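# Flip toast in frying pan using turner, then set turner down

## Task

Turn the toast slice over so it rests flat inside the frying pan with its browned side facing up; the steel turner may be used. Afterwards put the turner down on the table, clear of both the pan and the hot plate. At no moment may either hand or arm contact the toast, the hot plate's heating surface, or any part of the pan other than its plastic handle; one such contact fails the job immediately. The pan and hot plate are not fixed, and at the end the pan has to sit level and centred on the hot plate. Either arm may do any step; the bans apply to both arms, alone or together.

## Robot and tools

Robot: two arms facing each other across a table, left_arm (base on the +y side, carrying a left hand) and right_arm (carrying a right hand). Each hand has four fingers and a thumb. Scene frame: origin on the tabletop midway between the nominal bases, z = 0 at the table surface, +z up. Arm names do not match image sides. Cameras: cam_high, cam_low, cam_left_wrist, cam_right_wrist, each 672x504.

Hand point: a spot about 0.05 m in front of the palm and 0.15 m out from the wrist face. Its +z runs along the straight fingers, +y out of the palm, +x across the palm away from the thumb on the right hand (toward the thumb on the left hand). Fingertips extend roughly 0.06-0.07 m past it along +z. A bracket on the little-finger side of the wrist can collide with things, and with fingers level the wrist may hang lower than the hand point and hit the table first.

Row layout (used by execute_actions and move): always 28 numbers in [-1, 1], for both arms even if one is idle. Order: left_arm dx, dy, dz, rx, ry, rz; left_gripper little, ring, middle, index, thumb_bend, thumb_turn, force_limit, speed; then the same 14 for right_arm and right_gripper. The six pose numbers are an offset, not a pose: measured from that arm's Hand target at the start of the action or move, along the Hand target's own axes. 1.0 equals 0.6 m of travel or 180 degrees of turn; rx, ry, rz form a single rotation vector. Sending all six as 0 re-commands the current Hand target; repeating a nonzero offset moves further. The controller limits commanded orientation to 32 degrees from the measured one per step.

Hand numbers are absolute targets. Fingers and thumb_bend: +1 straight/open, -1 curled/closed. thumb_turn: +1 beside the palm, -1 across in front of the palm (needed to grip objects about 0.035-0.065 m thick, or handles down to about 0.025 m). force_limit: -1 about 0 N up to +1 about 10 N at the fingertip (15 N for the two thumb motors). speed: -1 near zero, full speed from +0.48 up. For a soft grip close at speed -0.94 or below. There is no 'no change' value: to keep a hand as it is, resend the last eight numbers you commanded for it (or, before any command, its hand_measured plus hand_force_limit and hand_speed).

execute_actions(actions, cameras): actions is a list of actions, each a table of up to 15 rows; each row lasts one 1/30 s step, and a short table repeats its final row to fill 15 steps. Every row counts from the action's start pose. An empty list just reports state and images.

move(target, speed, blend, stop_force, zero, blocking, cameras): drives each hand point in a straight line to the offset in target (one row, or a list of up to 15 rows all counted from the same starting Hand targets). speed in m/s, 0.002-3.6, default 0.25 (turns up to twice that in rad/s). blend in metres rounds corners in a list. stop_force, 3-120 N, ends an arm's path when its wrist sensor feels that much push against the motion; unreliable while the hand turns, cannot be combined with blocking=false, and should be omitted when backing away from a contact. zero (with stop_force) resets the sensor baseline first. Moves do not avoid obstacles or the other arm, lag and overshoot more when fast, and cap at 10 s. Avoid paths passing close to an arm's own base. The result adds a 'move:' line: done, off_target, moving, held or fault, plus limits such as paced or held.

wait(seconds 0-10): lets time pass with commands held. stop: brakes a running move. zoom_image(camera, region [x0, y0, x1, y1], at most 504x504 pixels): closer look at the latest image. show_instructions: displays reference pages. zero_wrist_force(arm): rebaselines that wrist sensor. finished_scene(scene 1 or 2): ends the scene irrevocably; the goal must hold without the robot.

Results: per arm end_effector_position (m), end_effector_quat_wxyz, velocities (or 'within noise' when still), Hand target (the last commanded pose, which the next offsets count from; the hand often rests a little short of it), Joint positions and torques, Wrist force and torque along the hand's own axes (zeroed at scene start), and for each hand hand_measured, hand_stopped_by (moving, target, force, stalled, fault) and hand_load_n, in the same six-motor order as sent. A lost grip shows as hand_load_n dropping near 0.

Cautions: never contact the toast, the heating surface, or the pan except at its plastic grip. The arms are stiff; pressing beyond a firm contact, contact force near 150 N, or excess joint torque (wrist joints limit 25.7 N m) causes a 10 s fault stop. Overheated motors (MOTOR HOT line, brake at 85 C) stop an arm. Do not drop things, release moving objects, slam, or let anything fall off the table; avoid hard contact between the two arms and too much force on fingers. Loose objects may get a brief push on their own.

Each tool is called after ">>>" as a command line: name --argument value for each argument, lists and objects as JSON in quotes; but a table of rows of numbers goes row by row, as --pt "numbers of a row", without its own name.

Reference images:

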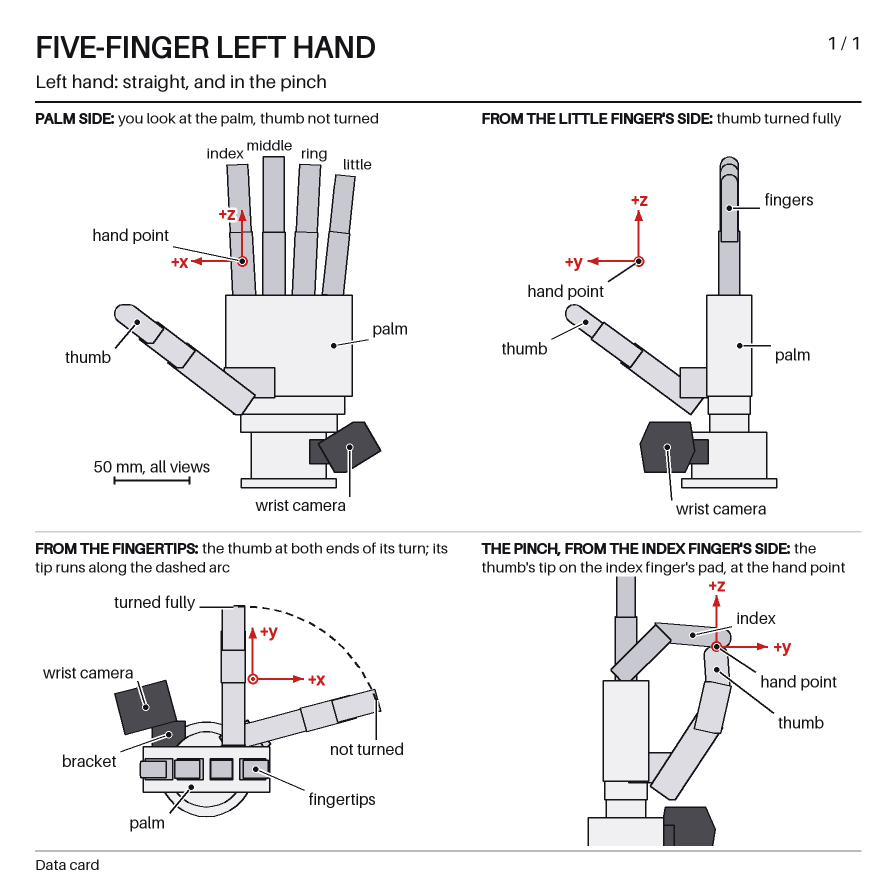

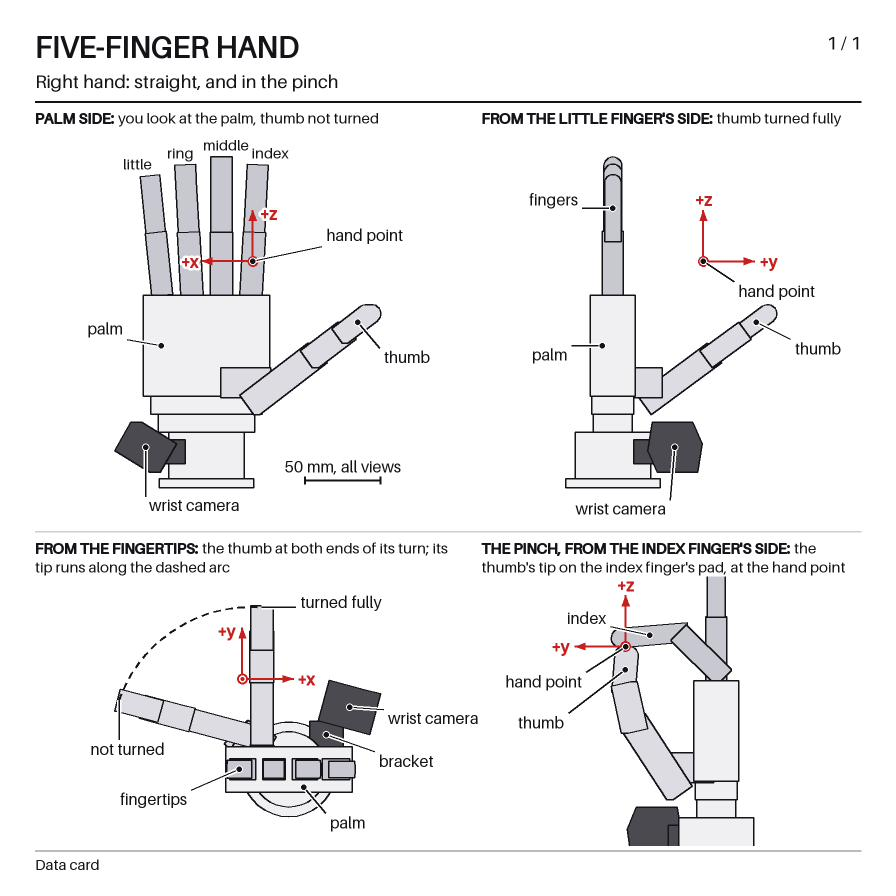

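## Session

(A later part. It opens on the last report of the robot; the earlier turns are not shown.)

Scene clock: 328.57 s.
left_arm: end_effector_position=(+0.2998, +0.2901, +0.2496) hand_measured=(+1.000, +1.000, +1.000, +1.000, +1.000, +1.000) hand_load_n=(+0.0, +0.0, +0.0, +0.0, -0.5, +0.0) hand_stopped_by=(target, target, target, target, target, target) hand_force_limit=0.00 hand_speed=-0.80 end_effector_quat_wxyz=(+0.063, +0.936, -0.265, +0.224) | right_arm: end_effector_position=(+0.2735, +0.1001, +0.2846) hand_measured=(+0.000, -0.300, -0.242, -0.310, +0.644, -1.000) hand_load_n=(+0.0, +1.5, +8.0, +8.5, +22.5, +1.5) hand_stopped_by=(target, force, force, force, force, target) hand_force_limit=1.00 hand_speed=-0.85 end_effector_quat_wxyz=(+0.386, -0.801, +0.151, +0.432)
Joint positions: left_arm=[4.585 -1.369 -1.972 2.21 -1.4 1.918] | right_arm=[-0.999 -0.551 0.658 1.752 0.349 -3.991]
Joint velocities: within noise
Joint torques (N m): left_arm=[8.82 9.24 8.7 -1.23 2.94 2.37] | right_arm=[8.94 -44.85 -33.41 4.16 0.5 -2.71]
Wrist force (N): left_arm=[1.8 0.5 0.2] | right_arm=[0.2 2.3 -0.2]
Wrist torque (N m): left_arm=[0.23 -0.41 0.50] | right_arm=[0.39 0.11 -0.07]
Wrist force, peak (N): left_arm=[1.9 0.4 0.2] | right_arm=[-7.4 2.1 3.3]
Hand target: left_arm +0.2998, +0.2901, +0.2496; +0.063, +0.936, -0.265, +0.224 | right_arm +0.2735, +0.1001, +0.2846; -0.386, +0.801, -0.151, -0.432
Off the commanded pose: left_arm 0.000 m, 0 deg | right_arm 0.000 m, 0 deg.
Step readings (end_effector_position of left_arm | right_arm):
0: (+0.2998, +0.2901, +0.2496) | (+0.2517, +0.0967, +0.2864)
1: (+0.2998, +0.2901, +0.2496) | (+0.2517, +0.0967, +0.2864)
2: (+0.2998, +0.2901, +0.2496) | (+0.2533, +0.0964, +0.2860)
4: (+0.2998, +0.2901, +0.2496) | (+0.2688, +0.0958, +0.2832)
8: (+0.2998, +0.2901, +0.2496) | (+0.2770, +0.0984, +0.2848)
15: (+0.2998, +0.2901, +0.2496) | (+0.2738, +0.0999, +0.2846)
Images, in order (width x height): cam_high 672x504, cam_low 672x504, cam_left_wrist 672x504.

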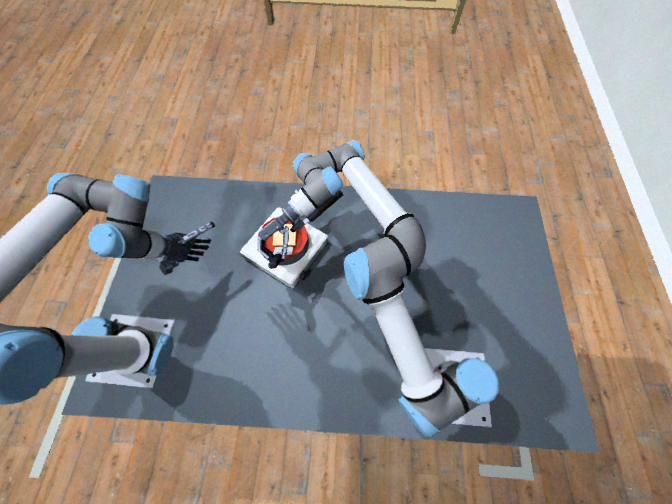

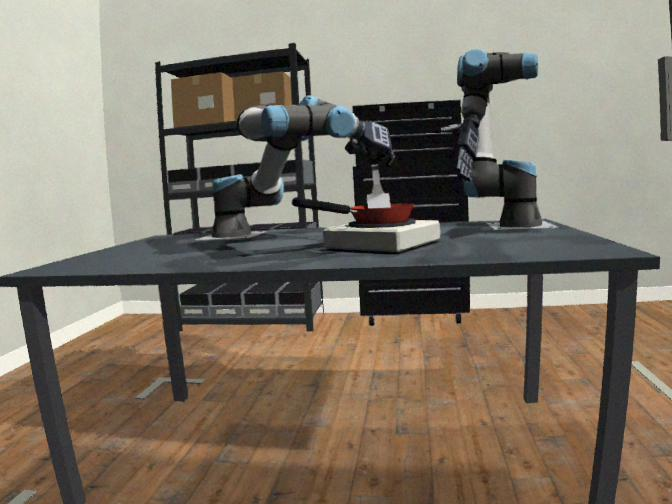

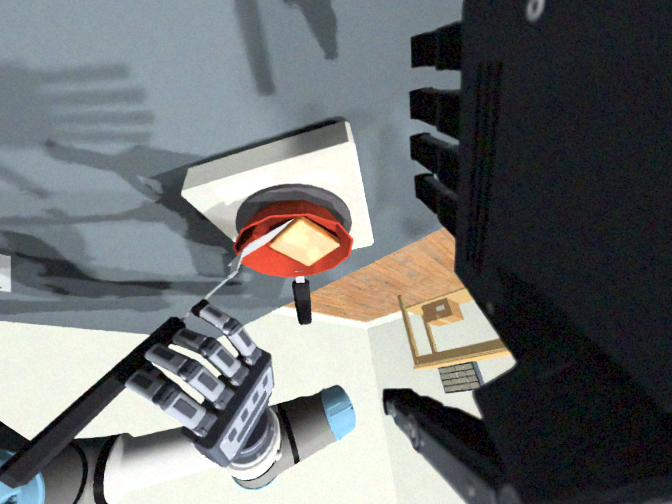

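>>> move --target '[0,0,0,0,0,0,1,1,1,1,1,1,0,-0.8,0.0187,0.0352,0.0237,0,0.0311,-0.0461,0,-0.7,-0.75,-0.75,0.15,-1,1,-0.85]' --speed 0.06 --cameras '["cam_high","cam_left_wrist","cam_low"]'

>>> zoom_image --camera "cam_left_wrist" --region '[220, 190, 360, 290]'

>>> zoom_image --camera "cam_low" --region '[330, 150, 430, 240]'

Scene clock: 339.00 s.
left_arm: end_effector_position=(+0.2998, +0.2901, +0.2496) hand_measured=(+1.000, +1.000, +1.000, +1.000, +1.000, +1.000) hand_load_n=(+0.0, +0.0, +0.0, +0.0, +0.0, +0.0) hand_stopped_by=(target, target, target, target, target, target) hand_force_limit=0.00 hand_speed=-0.80 end_effector_quat_wxyz=(+0.063, +0.936, -0.265, +0.224) | right_arm: end_effector_position=(+0.2597, +0.0979, +0.2606) hand_measured=(+0.000, -0.300, -0.242, -0.310, +0.644, -1.000) hand_load_n=(+0.0, +2.0, +9.5, +7.0, +23.0, +0.5) hand_stopped_by=(target, force, force, force, force, target) hand_force_limit=1.00 hand_speed=-0.85 end_effector_quat_wxyz=(+0.409, -0.830, +0.112, +0.364)
Joint positions: left_arm=[4.585 -1.369 -1.972 2.21 -1.4 1.918] | right_arm=[-0.979 -0.643 0.762 1.503 0.414 -3.908]
Joint velocities: within noise
Joint torques (N m): left_arm=[7.36 9.61 7.46 -0.88 2.69 2.42] | right_arm=[8.7 -68.17 -5.9 1.17 0.51 2.19]
Wrist force (N): left_arm=[1.6 0.4 0.2] | right_arm=[-0.4 2.5 0.4]
Wrist torque (N m): left_arm=[0.22 -0.40 0.49] | right_arm=[0.37 0.05 -0.02]
Wrist force, peak (N): left_arm=[2.1 0.6 0.0] | right_arm=[-0.4 2.6 0.3]
Hand target: left_arm +0.2998, +0.2901, +0.2496; +0.063, +0.936, -0.265, +0.224 | right_arm +0.2596, +0.0979, +0.2605; -0.409, +0.830, -0.112, -0.364
Off the commanded pose: left_arm 0.000 m, 0 deg | right_arm 0.000 m, 0 deg.
move: done
Images, in order (width x height): cam_high 672x504, cam_low 672x504, cam_left_wrist 672x504.

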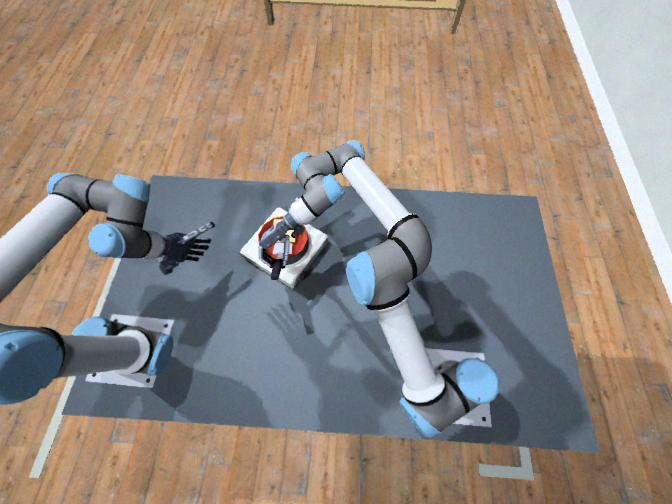

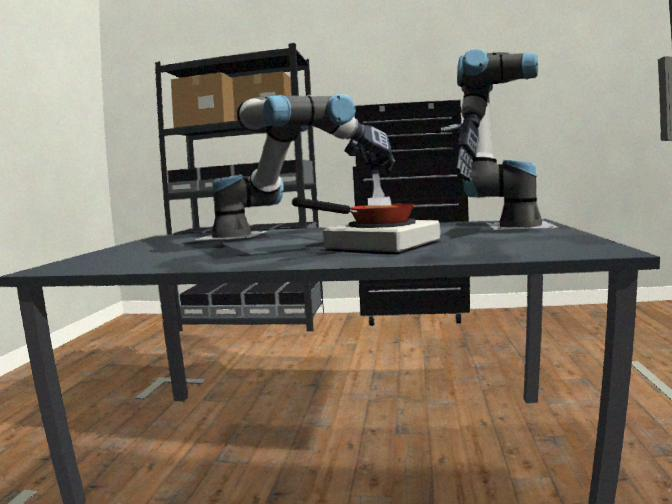

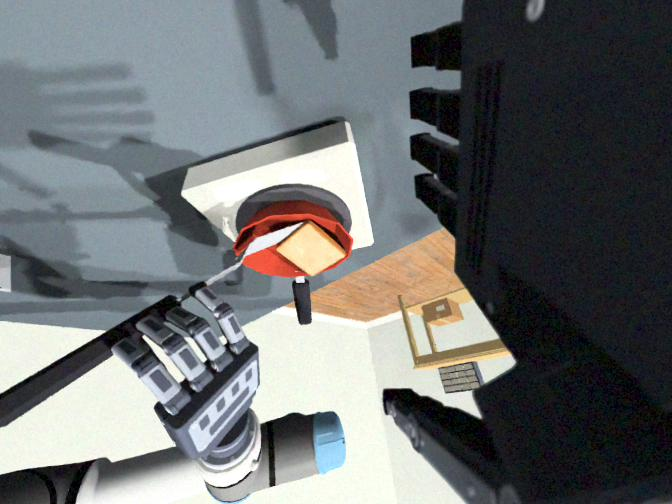

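Scaled by 3.600.

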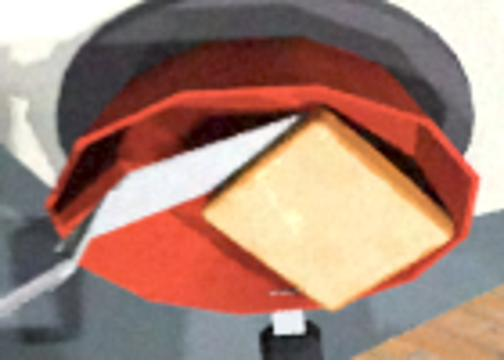

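Scaled by 5.040.

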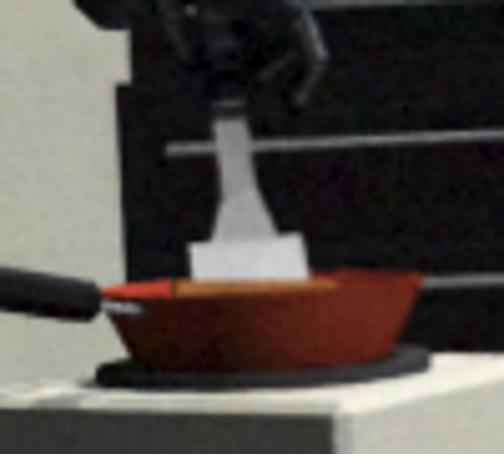

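>>> zoom_image --camera "cam_left_wrist" --region '[255, 205, 345, 270]'

>>> zoom_image --camera "cam_high" --region '[245, 210, 325, 285]'

Scaled by 5.600.

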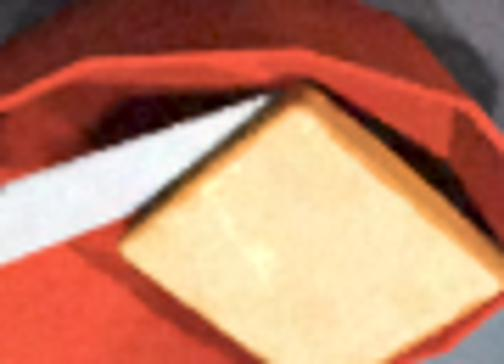

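Scaled by 6.300.

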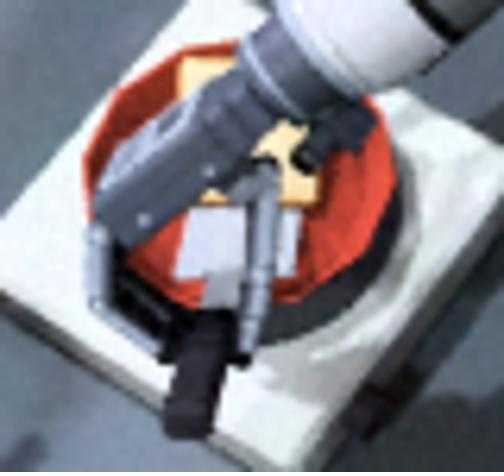

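>>> move --target '[0,0,0,0,0,0,1,1,1,1,1,1,0,-0.8,-0.0116,-0.0099,-0.0067,0,0,0,0,-0.7,-0.75,-0.75,0.15,-1,1,-0.85]' --speed 0.03 --cameras '["cam_high","cam_left_wrist","cam_low"]'

>>> zoom_image --camera "cam_left_wrist" --region '[255, 205, 345, 270]'

>>> zoom_image --camera "cam_low" --region '[330, 150, 430, 240]'

Scene clock: 348.00 s.
left_arm: end_effector_position=(+0.2998, +0.2901, +0.2496) hand_measured=(+1.000, +1.000, +1.000, +1.000, +1.000, +1.000) hand_load_n=(+0.0, +0.0, +0.0, +0.0, +0.0, +0.0) hand_stopped_by=(target, target, target, target, target, target) hand_force_limit=0.00 hand_speed=-0.80 end_effector_quat_wxyz=(+0.063, +0.936, -0.265, +0.224) | right_arm: end_effector_position=(+0.2596, +0.0979, +0.2705) hand_measured=(+0.000, -0.300, -0.242, -0.310, +0.644, -1.000) hand_load_n=(+0.0, +2.0, +10.0, +6.0, +23.0, -1.0) hand_stopped_by=(target, force, force, force, force, target) hand_force_limit=1.00 hand_speed=-0.85 end_effector_quat_wxyz=(+0.409, -0.830, +0.112, +0.364)
Joint positions: left_arm=[4.585 -1.369 -1.972 2.21 -1.4 1.918] | right_arm=[-0.979 -0.646 0.744 1.525 0.414 -3.908]
Joint velocities: within noise
Joint torques (N m): left_arm=[7.78 9.28 8.23 -0.68 2.85 2.31] | right_arm=[2.62 -68.61 -34.31 4.69 -0.69 -0.45]
Wrist force (N): left_arm=[1.8 0.5 0.0] | right_arm=[0.1 2.4 0.4]
Wrist torque (N m): left_arm=[0.24 -0.42 0.50] | right_arm=[0.34 0.01 -0.02]
Wrist force, peak (N): left_arm=[1.8 0.9 0.2] | right_arm=[0.4 2.8 0.5]
Hand target: left_arm +0.2998, +0.2901, +0.2496; +0.063, +0.936, -0.265, +0.224 | right_arm +0.2596, +0.0979, +0.2705; -0.409, +0.830, -0.112, -0.364
Off the commanded pose: left_arm 0.000 m, 0 deg | right_arm 0.000 m, 0 deg.
move: done
Images, in order (width x height): cam_high 672x504, cam_low 672x504, cam_left_wrist 672x504.

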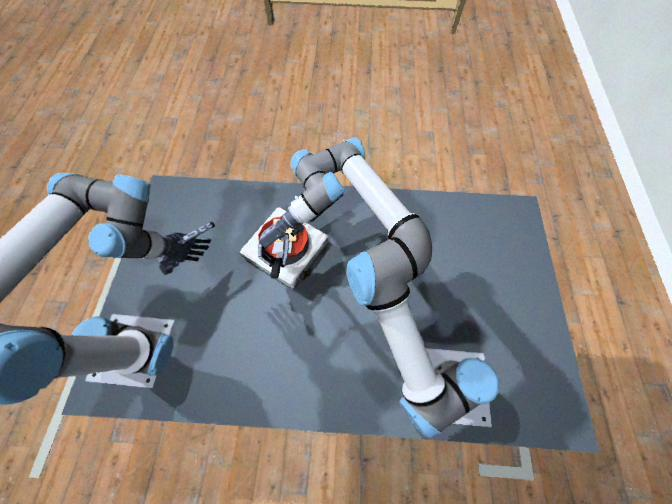

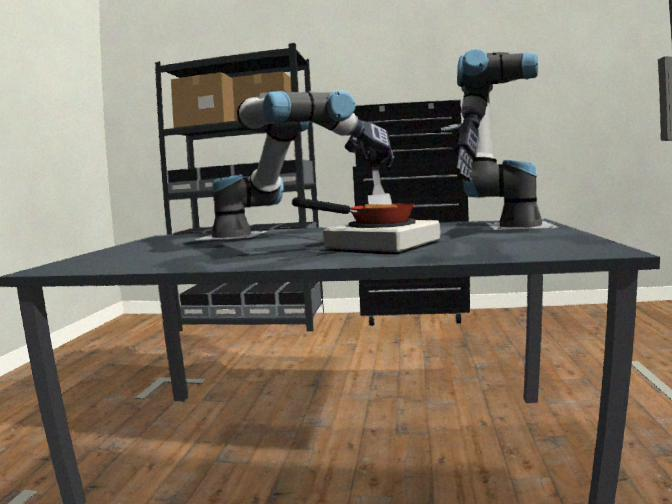

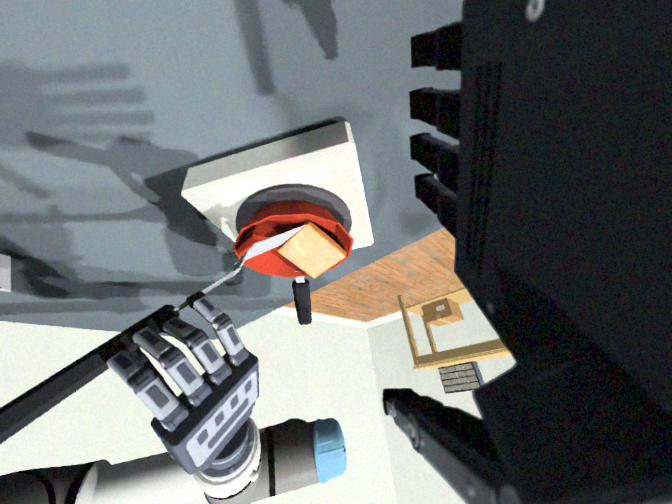

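Scaled by 5.600.

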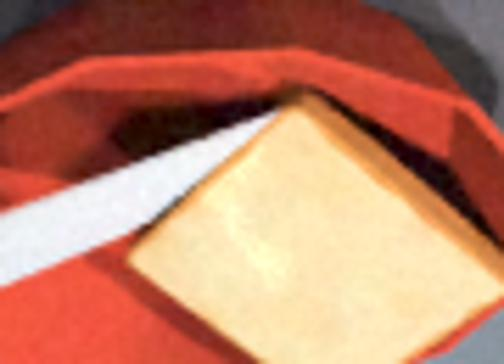

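Scaled by 5.040.

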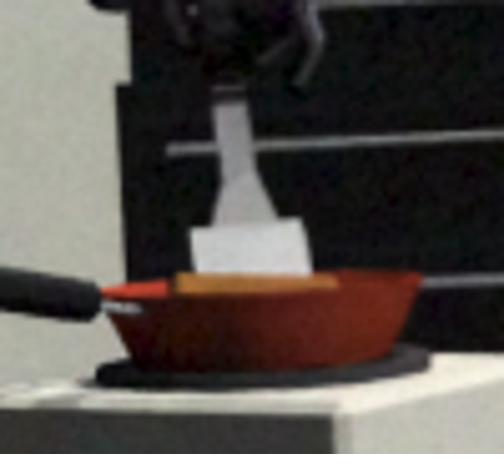

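>>> move --target '[0,0,0,0,0,0,1,1,1,1,1,1,0,-0.8,0.0063,0.0672,0.0452,0,0.0311,-0.0461,0,-0.7,-0.75,-0.75,0.15,-1,1,-0.85]' --speed 0.06 --cameras '["cam_high","cam_left_wrist","cam_low"]'

>>> zoom_image --camera "cam_left_wrist" --region '[220, 190, 360, 290]'

>>> zoom_image --camera "cam_low" --region '[330, 150, 430, 240]'

Scene clock: 359.43 s.
left_arm: end_effector_position=(+0.2998, +0.2901, +0.2496) hand_measured=(+1.000, +1.000, +1.000, +1.000, +1.000, +1.000) hand_load_n=(+0.0, +0.0, +0.0, +0.0, +0.0, +0.0) hand_stopped_by=(target, target, target, target, target, target) hand_force_limit=0.00 hand_speed=-0.80 end_effector_quat_wxyz=(+0.063, +0.936, -0.265, +0.224) | right_arm: end_effector_position=(+0.2290, +0.0931, +0.2330) hand_measured=(+0.000, -0.300, -0.242, -0.310, +0.644, -1.000) hand_load_n=(+0.0, +2.0, +10.0, +6.0, +23.0, -0.5) hand_stopped_by=(target, force, force, force, force, target) hand_force_limit=1.00 hand_speed=-0.85 end_effector_quat_wxyz=(+0.428, -0.852, +0.071, +0.292)
Joint positions: left_arm=[4.585 -1.369 -1.972 2.21 -1.4 1.918] | right_arm=[-0.942 -0.789 0.978 1.208 0.489 -3.834]
Joint velocities: within noise
Joint torques (N m): left_arm=[8.33 10.81 7.73 -0.57 2.75 2.61] | right_arm=[8.97 -63.99 -5.47 0.65 0.64 2.69]
Wrist force (N): left_arm=[1.7 0.6 0.2] | right_arm=[0.2 2.4 0.3]
Wrist torque (N m): left_arm=[0.25 -0.40 0.49] | right_arm=[0.37 0.00 -0.02]
Wrist force, peak (N): left_arm=[2.0 0.9 0.2] | right_arm=[0.4 2.8 0.2]
Hand target: left_arm +0.2998, +0.2901, +0.2496; +0.063, +0.936, -0.265, +0.224 | right_arm +0.2290, +0.0931, +0.2329; -0.428, +0.852, -0.071, -0.292
Off the commanded pose: left_arm 0.000 m, 0 deg | right_arm 0.000 m, 0 deg.
move: done
Images, in order (width x height): cam_high 672x504, cam_low 672x504, cam_left_wrist 672x504.

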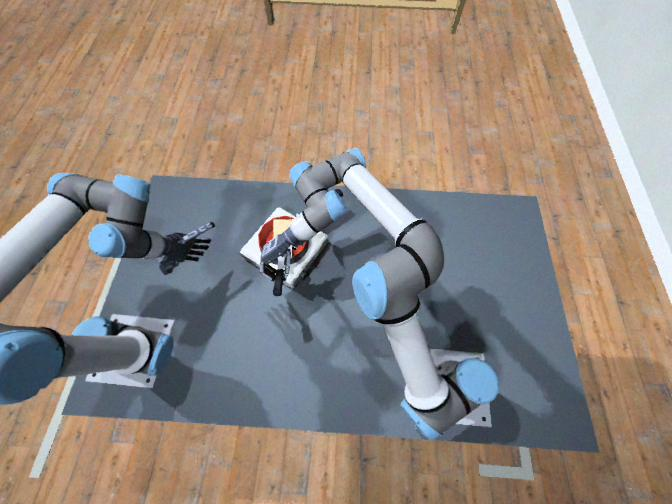

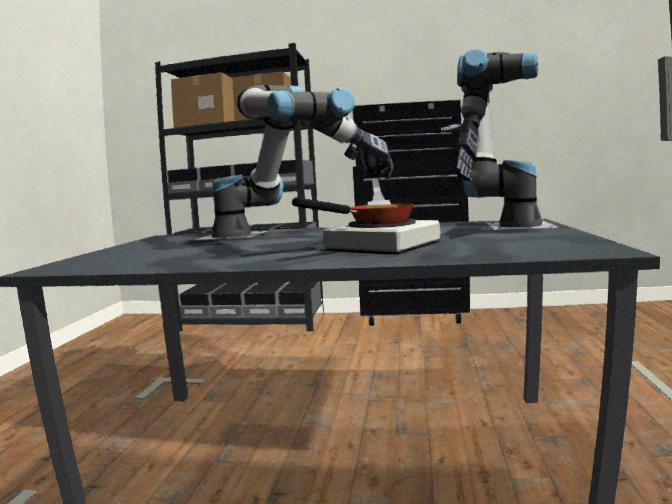

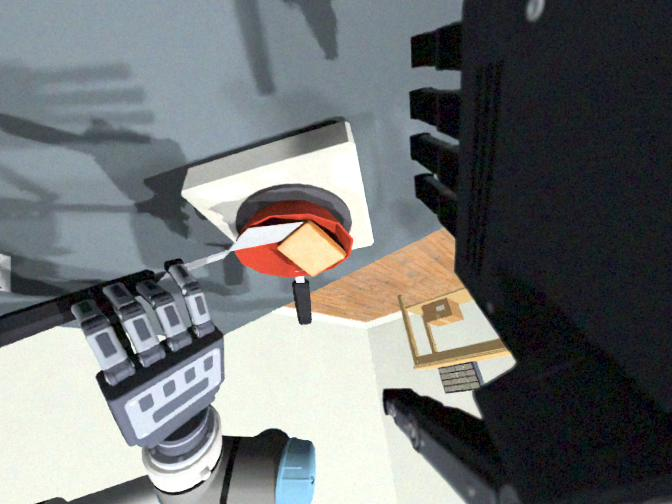

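Scaled by 3.600.

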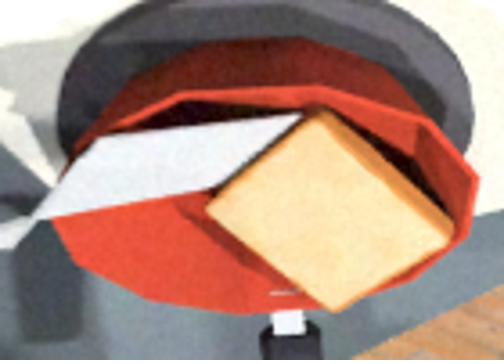

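Scaled by 5.040.

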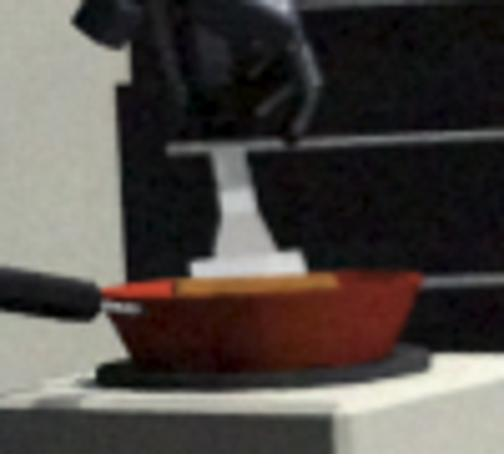

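>>> zoom_image --camera "cam_left_wrist" --region '[255, 205, 345, 270]'

>>> zoom_image --camera "cam_high" --region '[245, 210, 325, 285]'

Scaled by 5.600.

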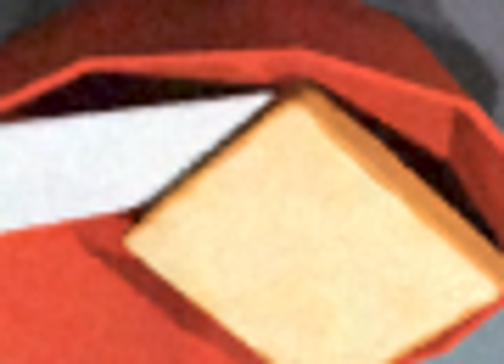

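Scaled by 6.300.

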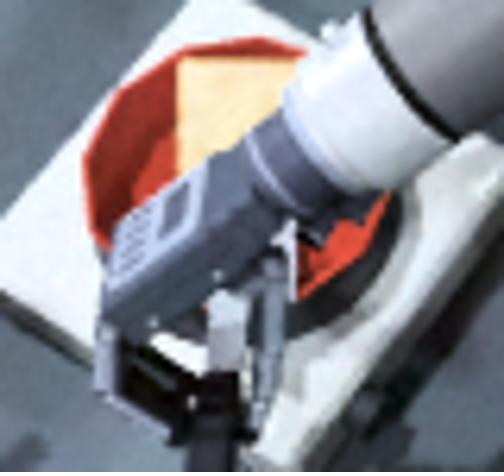

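>>> move --target '[0,0,0,0,0,0,1,1,1,1,1,1,0,-0.8,-0.0276,0.0155,0.0104,0,0,0,0,-0.7,-0.75,-0.75,0.15,-1,1,-0.85]' --speed 0.04 --cameras '["cam_high","cam_left_wrist","cam_low"]'

>>> zoom_image --camera "cam_left_wrist" --region '[245, 200, 345, 272]'

>>> zoom_image --camera "cam_low" --region '[330, 150, 430, 240]'

Scene clock: 367.33 s.
left_arm: end_effector_position=(+0.2998, +0.2901, +0.2496) hand_measured=(+1.000, +1.000, +1.000, +1.000, +1.000, +1.000) hand_load_n=(+0.0, +0.0, +0.0, +0.0, +0.0, +0.0) hand_stopped_by=(target, target, target, target, target, target) hand_force_limit=0.00 hand_speed=-0.80 end_effector_quat_wxyz=(+0.063, +0.936, -0.265, +0.224) | right_arm: end_effector_position=(+0.2093, +0.0900, +0.2329) hand_measured=(+0.000, -0.300, -0.242, -0.310, +0.644, -1.000) hand_load_n=(+0.0, +0.5, +10.5, +9.5, +22.5, -2.0) hand_stopped_by=(target, force, force, force, force, target) hand_force_limit=1.00 hand_speed=-0.85 end_effector_quat_wxyz=(+0.428, -0.852, +0.071, +0.292) end_effector_velocity=(-0.001, +0.000, +0.000) end_effector_angular_velocity=(-0.001, +0.001, +0.000)
Joint positions: left_arm=[4.585 -1.369 -1.972 2.21 -1.4 1.918] | right_arm=[-0.927 -0.835 1.052 1.152 0.492 -3.802]
Joint velocities: left_arm=[within noise] | right_arm=[0.001 -0.002 0.005 -0.003 0 0.002]
Joint torques (N m): left_arm=[7.19 10.77 7.9 -0.58 2.74 2.34] | right_arm=[9.2 -60.73 -2.21 0.72 0.61 2.75]
Wrist force (N): left_arm=[1.7 0.4 0.0] | right_arm=[0.9 0.4 -0.4]
Wrist torque (N m): left_arm=[0.24 -0.41 0.49] | right_arm=[0.30 0.07 -0.40]
Wrist force, peak (N): left_arm=[2.0 0.4 0.0] | right_arm=[0.1 2.5 0.4]
Hand target: left_arm +0.2998, +0.2901, +0.2496; +0.063, +0.936, -0.265, +0.224 | right_arm +0.2092, +0.0900, +0.2329; -0.428, +0.852, -0.071, -0.292
Off the commanded pose: left_arm 0.000 m, 0 deg | right_arm 0.000 m, 0 deg.
move: done
Images, in order (width x height): cam_high 672x504, cam_low 672x504, cam_left_wrist 672x504.

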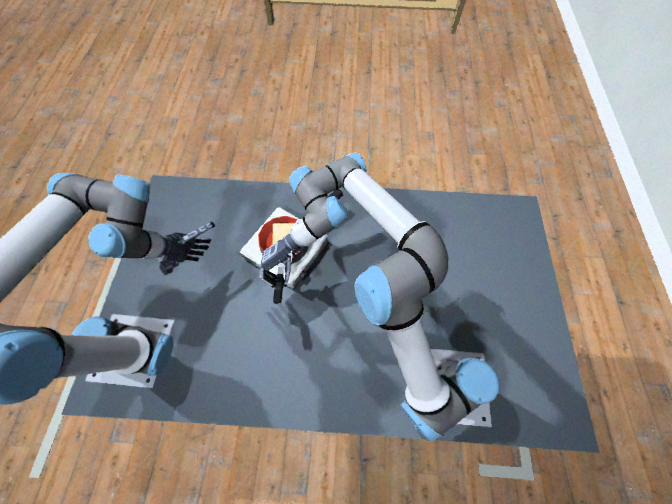

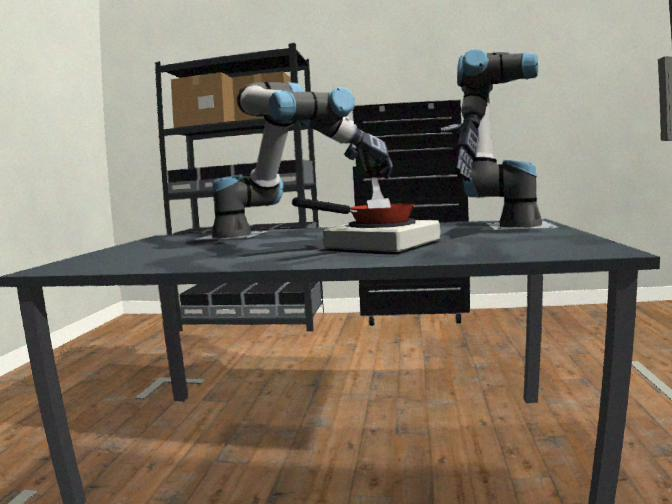

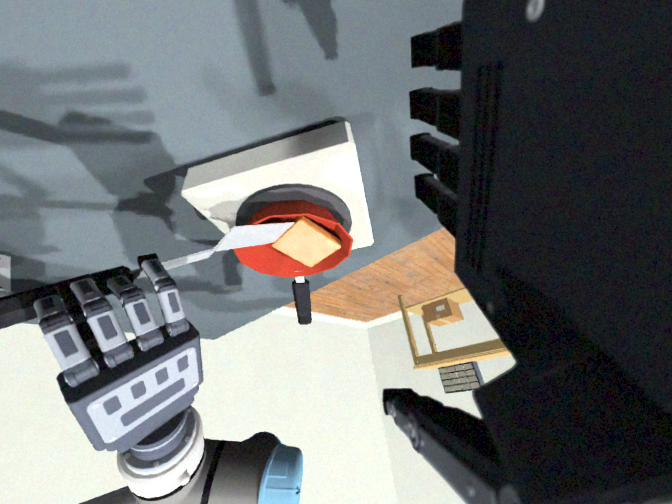

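Scaled by 5.040.

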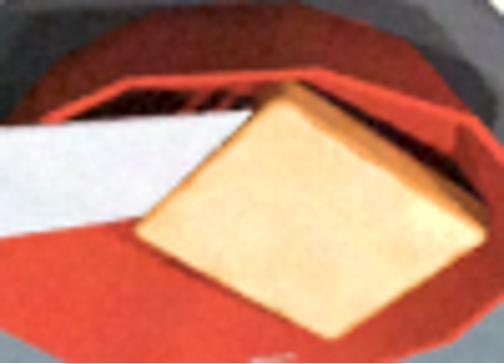

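Scaled by 5.040.

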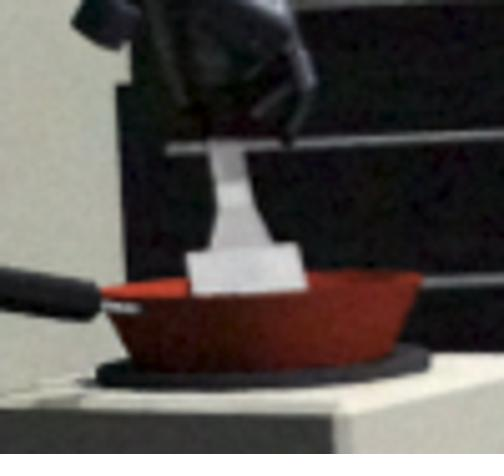

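>>> move --target '[0,0,0,0,0,0,1,1,1,1,1,1,0,-0.8,-0.0112,-0.0137,-0.0093,0,0,0,0,-0.7,-0.75,-0.75,0.15,-1,1,-0.85]' --speed 0.03 --cameras '["cam_high","cam_left_wrist","cam_low"]'

>>> zoom_image --camera "cam_left_wrist" --region '[245, 200, 345, 272]'

>>> zoom_image --camera "cam_low" --region '[330, 150, 430, 240]'

Scene clock: 373.57 s.
left_arm: end_effector_position=(+0.2998, +0.2901, +0.2496) hand_measured=(+1.000, +1.000, +1.000, +1.000, +1.000, +1.000) hand_load_n=(+0.0, +0.0, +0.0, +0.0, +0.0, +0.0) hand_stopped_by=(target, target, target, target, target, target) hand_force_limit=0.00 hand_speed=-0.80 end_effector_quat_wxyz=(+0.063, +0.936, -0.265, +0.224) | right_arm: end_effector_position=(+0.2092, +0.0899, +0.2448) hand_measured=(+0.000, -0.300, -0.242, -0.310, +0.644, -1.000) hand_load_n=(+0.0, +2.0, +10.0, +6.0, +23.0, -1.0) hand_stopped_by=(target, force, force, force, force, target) hand_force_limit=1.00 hand_speed=-0.85 end_effector_quat_wxyz=(+0.428, -0.852, +0.071, +0.292)
Joint positions: left_arm=[4.585 -1.369 -1.972 2.21 -1.4 1.918] | right_arm=[-0.927 -0.842 1.033 1.177 0.492 -3.802]
Joint velocities: within noise
Joint torques (N m): left_arm=[6.67 9.68 8.48 0.06 2.74 2.45] | right_arm=[-2.67 -62.32 -35.13 4.14 -0.69 -1.64]
Wrist force (N): left_arm=[1.5 0.4 0.2] | right_arm=[0.4 2.5 0.1]
Wrist torque (N m): left_arm=[0.21 -0.39 0.48] | right_arm=[0.39 0.01 0.01]
Wrist force, peak (N): left_arm=[2.0 0.5 0.2] | right_arm=[0.4 2.7 -0.1]
Hand target: left_arm +0.2998, +0.2901, +0.2496; +0.063, +0.936, -0.265, +0.224 | right_arm +0.2092, +0.0899, +0.2449; -0.428, +0.852, -0.071, -0.292
Off the commanded pose: left_arm 0.000 m, 0 deg | right_arm 0.000 m, 0 deg.
move: done
Images, in order (width x height): cam_high 672x504, cam_low 672x504, cam_left_wrist 672x504.

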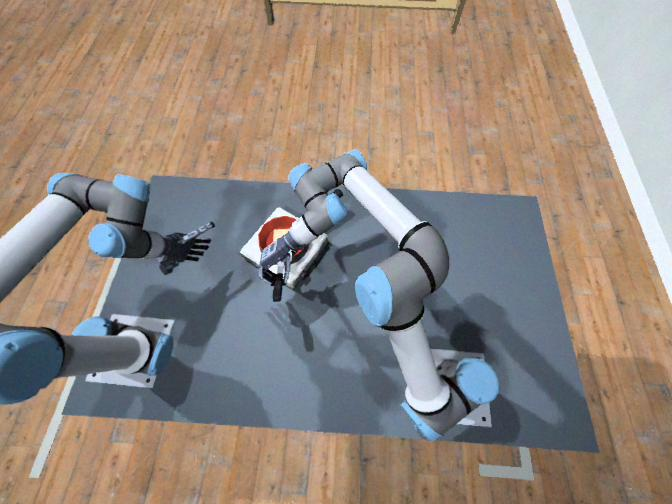

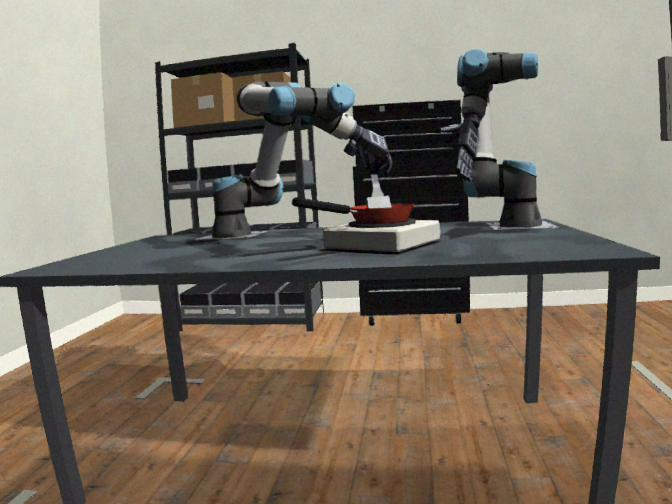

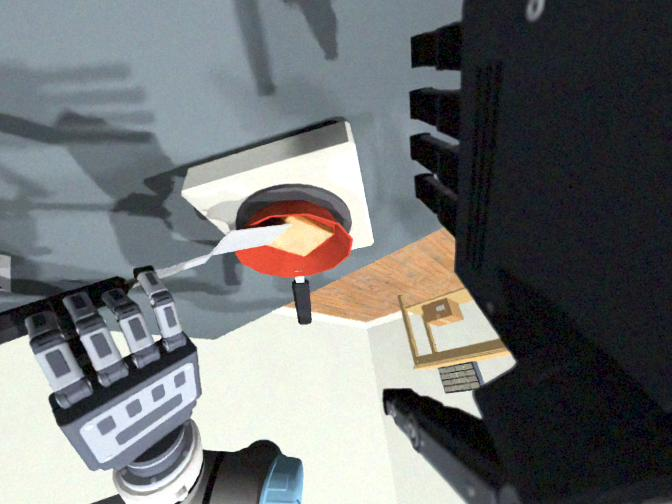

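Scaled by 5.040.

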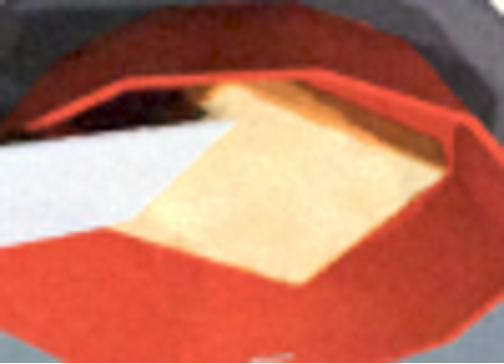

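Scaled by 5.040.

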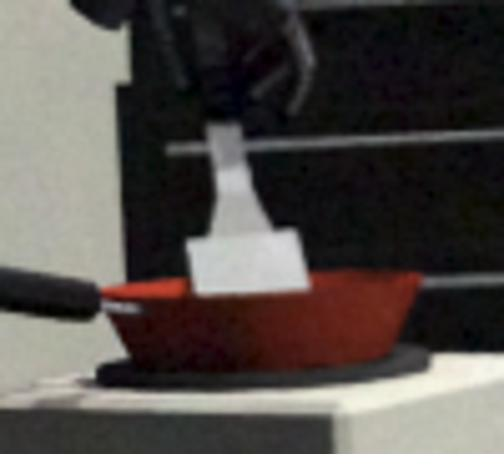

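>>> execute_actions --actions '[]'

>>> zoom_image --camera "cam_left_wrist" --region '[220, 190, 360, 290]'

Scene clock: 391.97 s.
left_arm: end_effector_position=(+0.2998, +0.2901, +0.2496) hand_measured=(+1.000, +1.000, +1.000, +1.000, +1.000, +1.000) hand_load_n=(+0.0, +0.0, -0.5, +0.0, +0.0, +0.0) hand_stopped_by=(target, target, target, target, target, target) hand_force_limit=0.00 hand_speed=-0.80 end_effector_quat_wxyz=(+0.063, +0.936, -0.265, +0.224) | right_arm: end_effector_position=(+0.2092, +0.0899, +0.2449) hand_measured=(+0.000, -0.300, -0.242, -0.310, +0.644, -1.000) hand_load_n=(+0.0, +2.0, +10.0, +6.0, +23.0, -0.5) hand_stopped_by=(target, force, force, force, force, target) hand_force_limit=1.00 hand_speed=-0.85 end_effector_quat_wxyz=(+0.428, -0.852, +0.071, +0.292)
Joint positions: left_arm=[4.585 -1.369 -1.972 2.21 -1.4 1.918] | right_arm=[-0.927 -0.842 1.033 1.178 0.492 -3.802]
Joint velocities: within noise
Joint torques (N m): left_arm=[6.99 11.14 6.89 0.27 2.44 2.25] | right_arm=[-9.52 -62 -31.4 3.71 -2.66 -2.81]
Wrist force (N): left_arm=[1.5 0.6 0.1] | right_arm=[0.5 2.5 0.2]
Wrist torque (N m): left_arm=[0.25 -0.39 0.47] | right_arm=[0.39 -0.01 0.02]
Wrist force, peak (N): left_arm=[1.9 0.8 0.1] | right_arm=[0.3 2.8 0.1]
Hand target: left_arm +0.2998, +0.2901, +0.2496; +0.063, +0.936, -0.265, +0.224 | right_arm +0.2092, +0.0899, +0.2449; -0.428, +0.852, -0.071, -0.292
Off the commanded pose: left_arm 0.000 m, 0 deg | right_arm 0.000 m, 0 deg.

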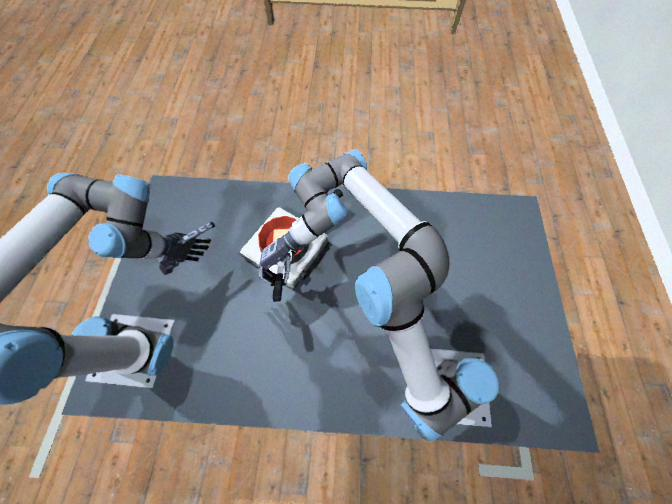

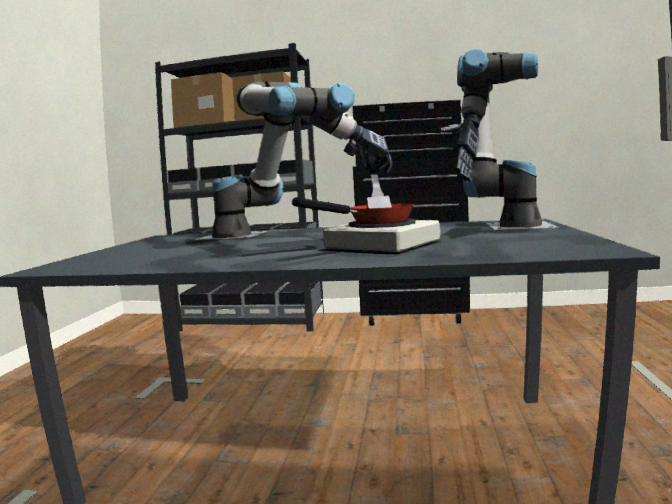

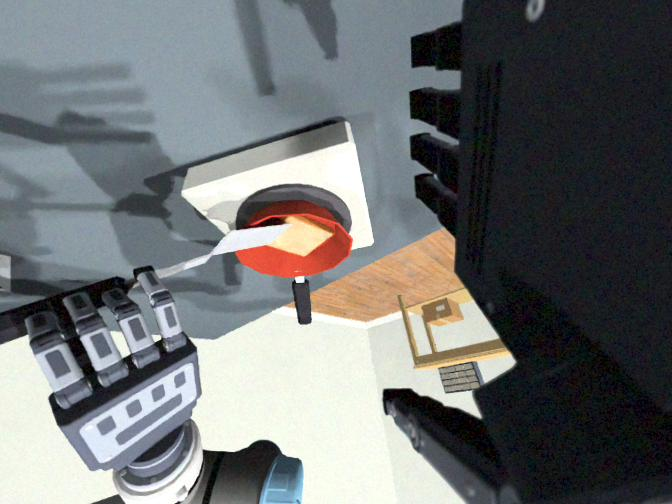

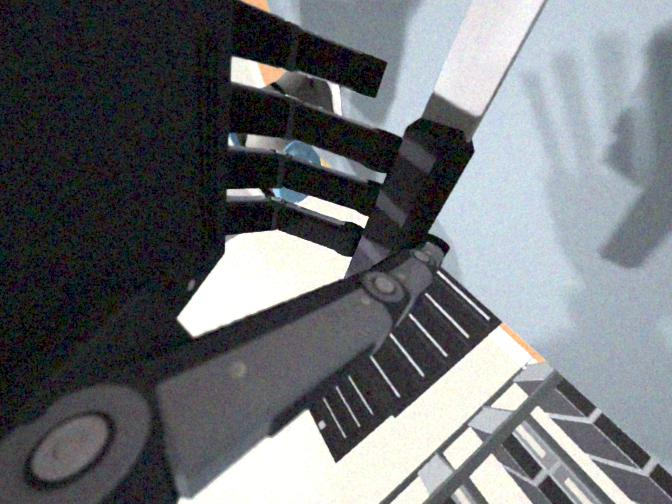

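Scaled by 3.600.

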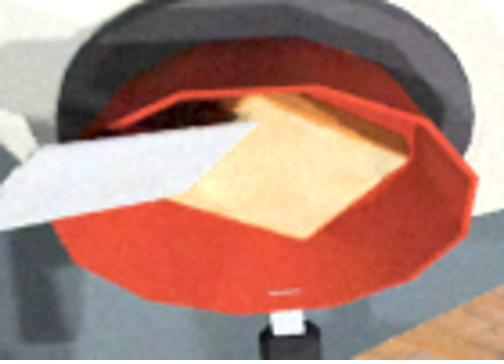

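>>> move --pt "0 0 0 0 0 0 0 0 0 0 0 0 0 0 -0.0466 -0.0573 -0.0386 0 0 0 0 -0.7 -0.75 -0.75 0.15 -1 1 -0.85" --pt "0 0 0 0 0 0 0 0 0 0 0 0 0 0 -0.0167 -0.1266 -0.0853 0 -0.0621 0.0921 0 -0.7 -0.75 -0.75 0.15 -1 1 -0.85" --speed 0.15 --cameras '[]'

Scene clock: 400.67 s.
left_arm: end_effector_position=(+0.2998, +0.2901, +0.2496) hand_measured=(+0.000, +0.000, +0.000, +0.000, +0.000, +0.000) hand_load_n=(+0.0, +0.0, +0.0, +0.0, +0.0, +0.0) hand_stopped_by=(target, target, target, target, target, target) hand_force_limit=0.00 hand_speed=0.00 end_effector_quat_wxyz=(+0.063, +0.936, -0.265, +0.224) | right_arm: end_effector_position=(+0.2516, +0.0965, +0.3265) hand_measured=(+0.000, -0.300, -0.242, -0.310, +0.644, -1.000) hand_load_n=(+0.0, +1.5, +10.5, +6.5, +23.0, -0.5) hand_stopped_by=(target, force, force, force, force, target) hand_force_limit=1.00 hand_speed=-0.85 end_effector_quat_wxyz=(+0.387, -0.801, +0.151, +0.432)
Joint positions: left_arm=[4.585 -1.369 -1.972 2.21 -1.4 1.918] | right_arm=[-0.985 -0.632 0.697 1.759 0.346 -3.953]
Joint velocities: within noise
Joint torques (N m): left_arm=[7.53 10.94 7.7 0.44 2.51 1.75] | right_arm=[-8.37 -43.06 -34.36 4.49 -3.31 -2.99]
Wrist force (N): left_arm=[1.8 0.4 0.2] | right_arm=[0.2 2.2 0.1]
Wrist torque (N m): left_arm=[0.23 -0.42 0.50] | right_arm=[0.36 0.05 -0.09]
Wrist force, peak (N): left_arm=[1.8 0.9 0.3] | right_arm=[0.6 3.0 0.6]
Hand target: left_arm +0.2998, +0.2901, +0.2496; +0.063, +0.936, -0.265, +0.224 | right_arm +0.2516, +0.0965, +0.3265; -0.386, +0.801, -0.151, -0.432
Off the commanded pose: left_arm 0.000 m, 0 deg | right_arm 0.000 m, 0 deg.
move: done
No camera images: "cameras" was empty.


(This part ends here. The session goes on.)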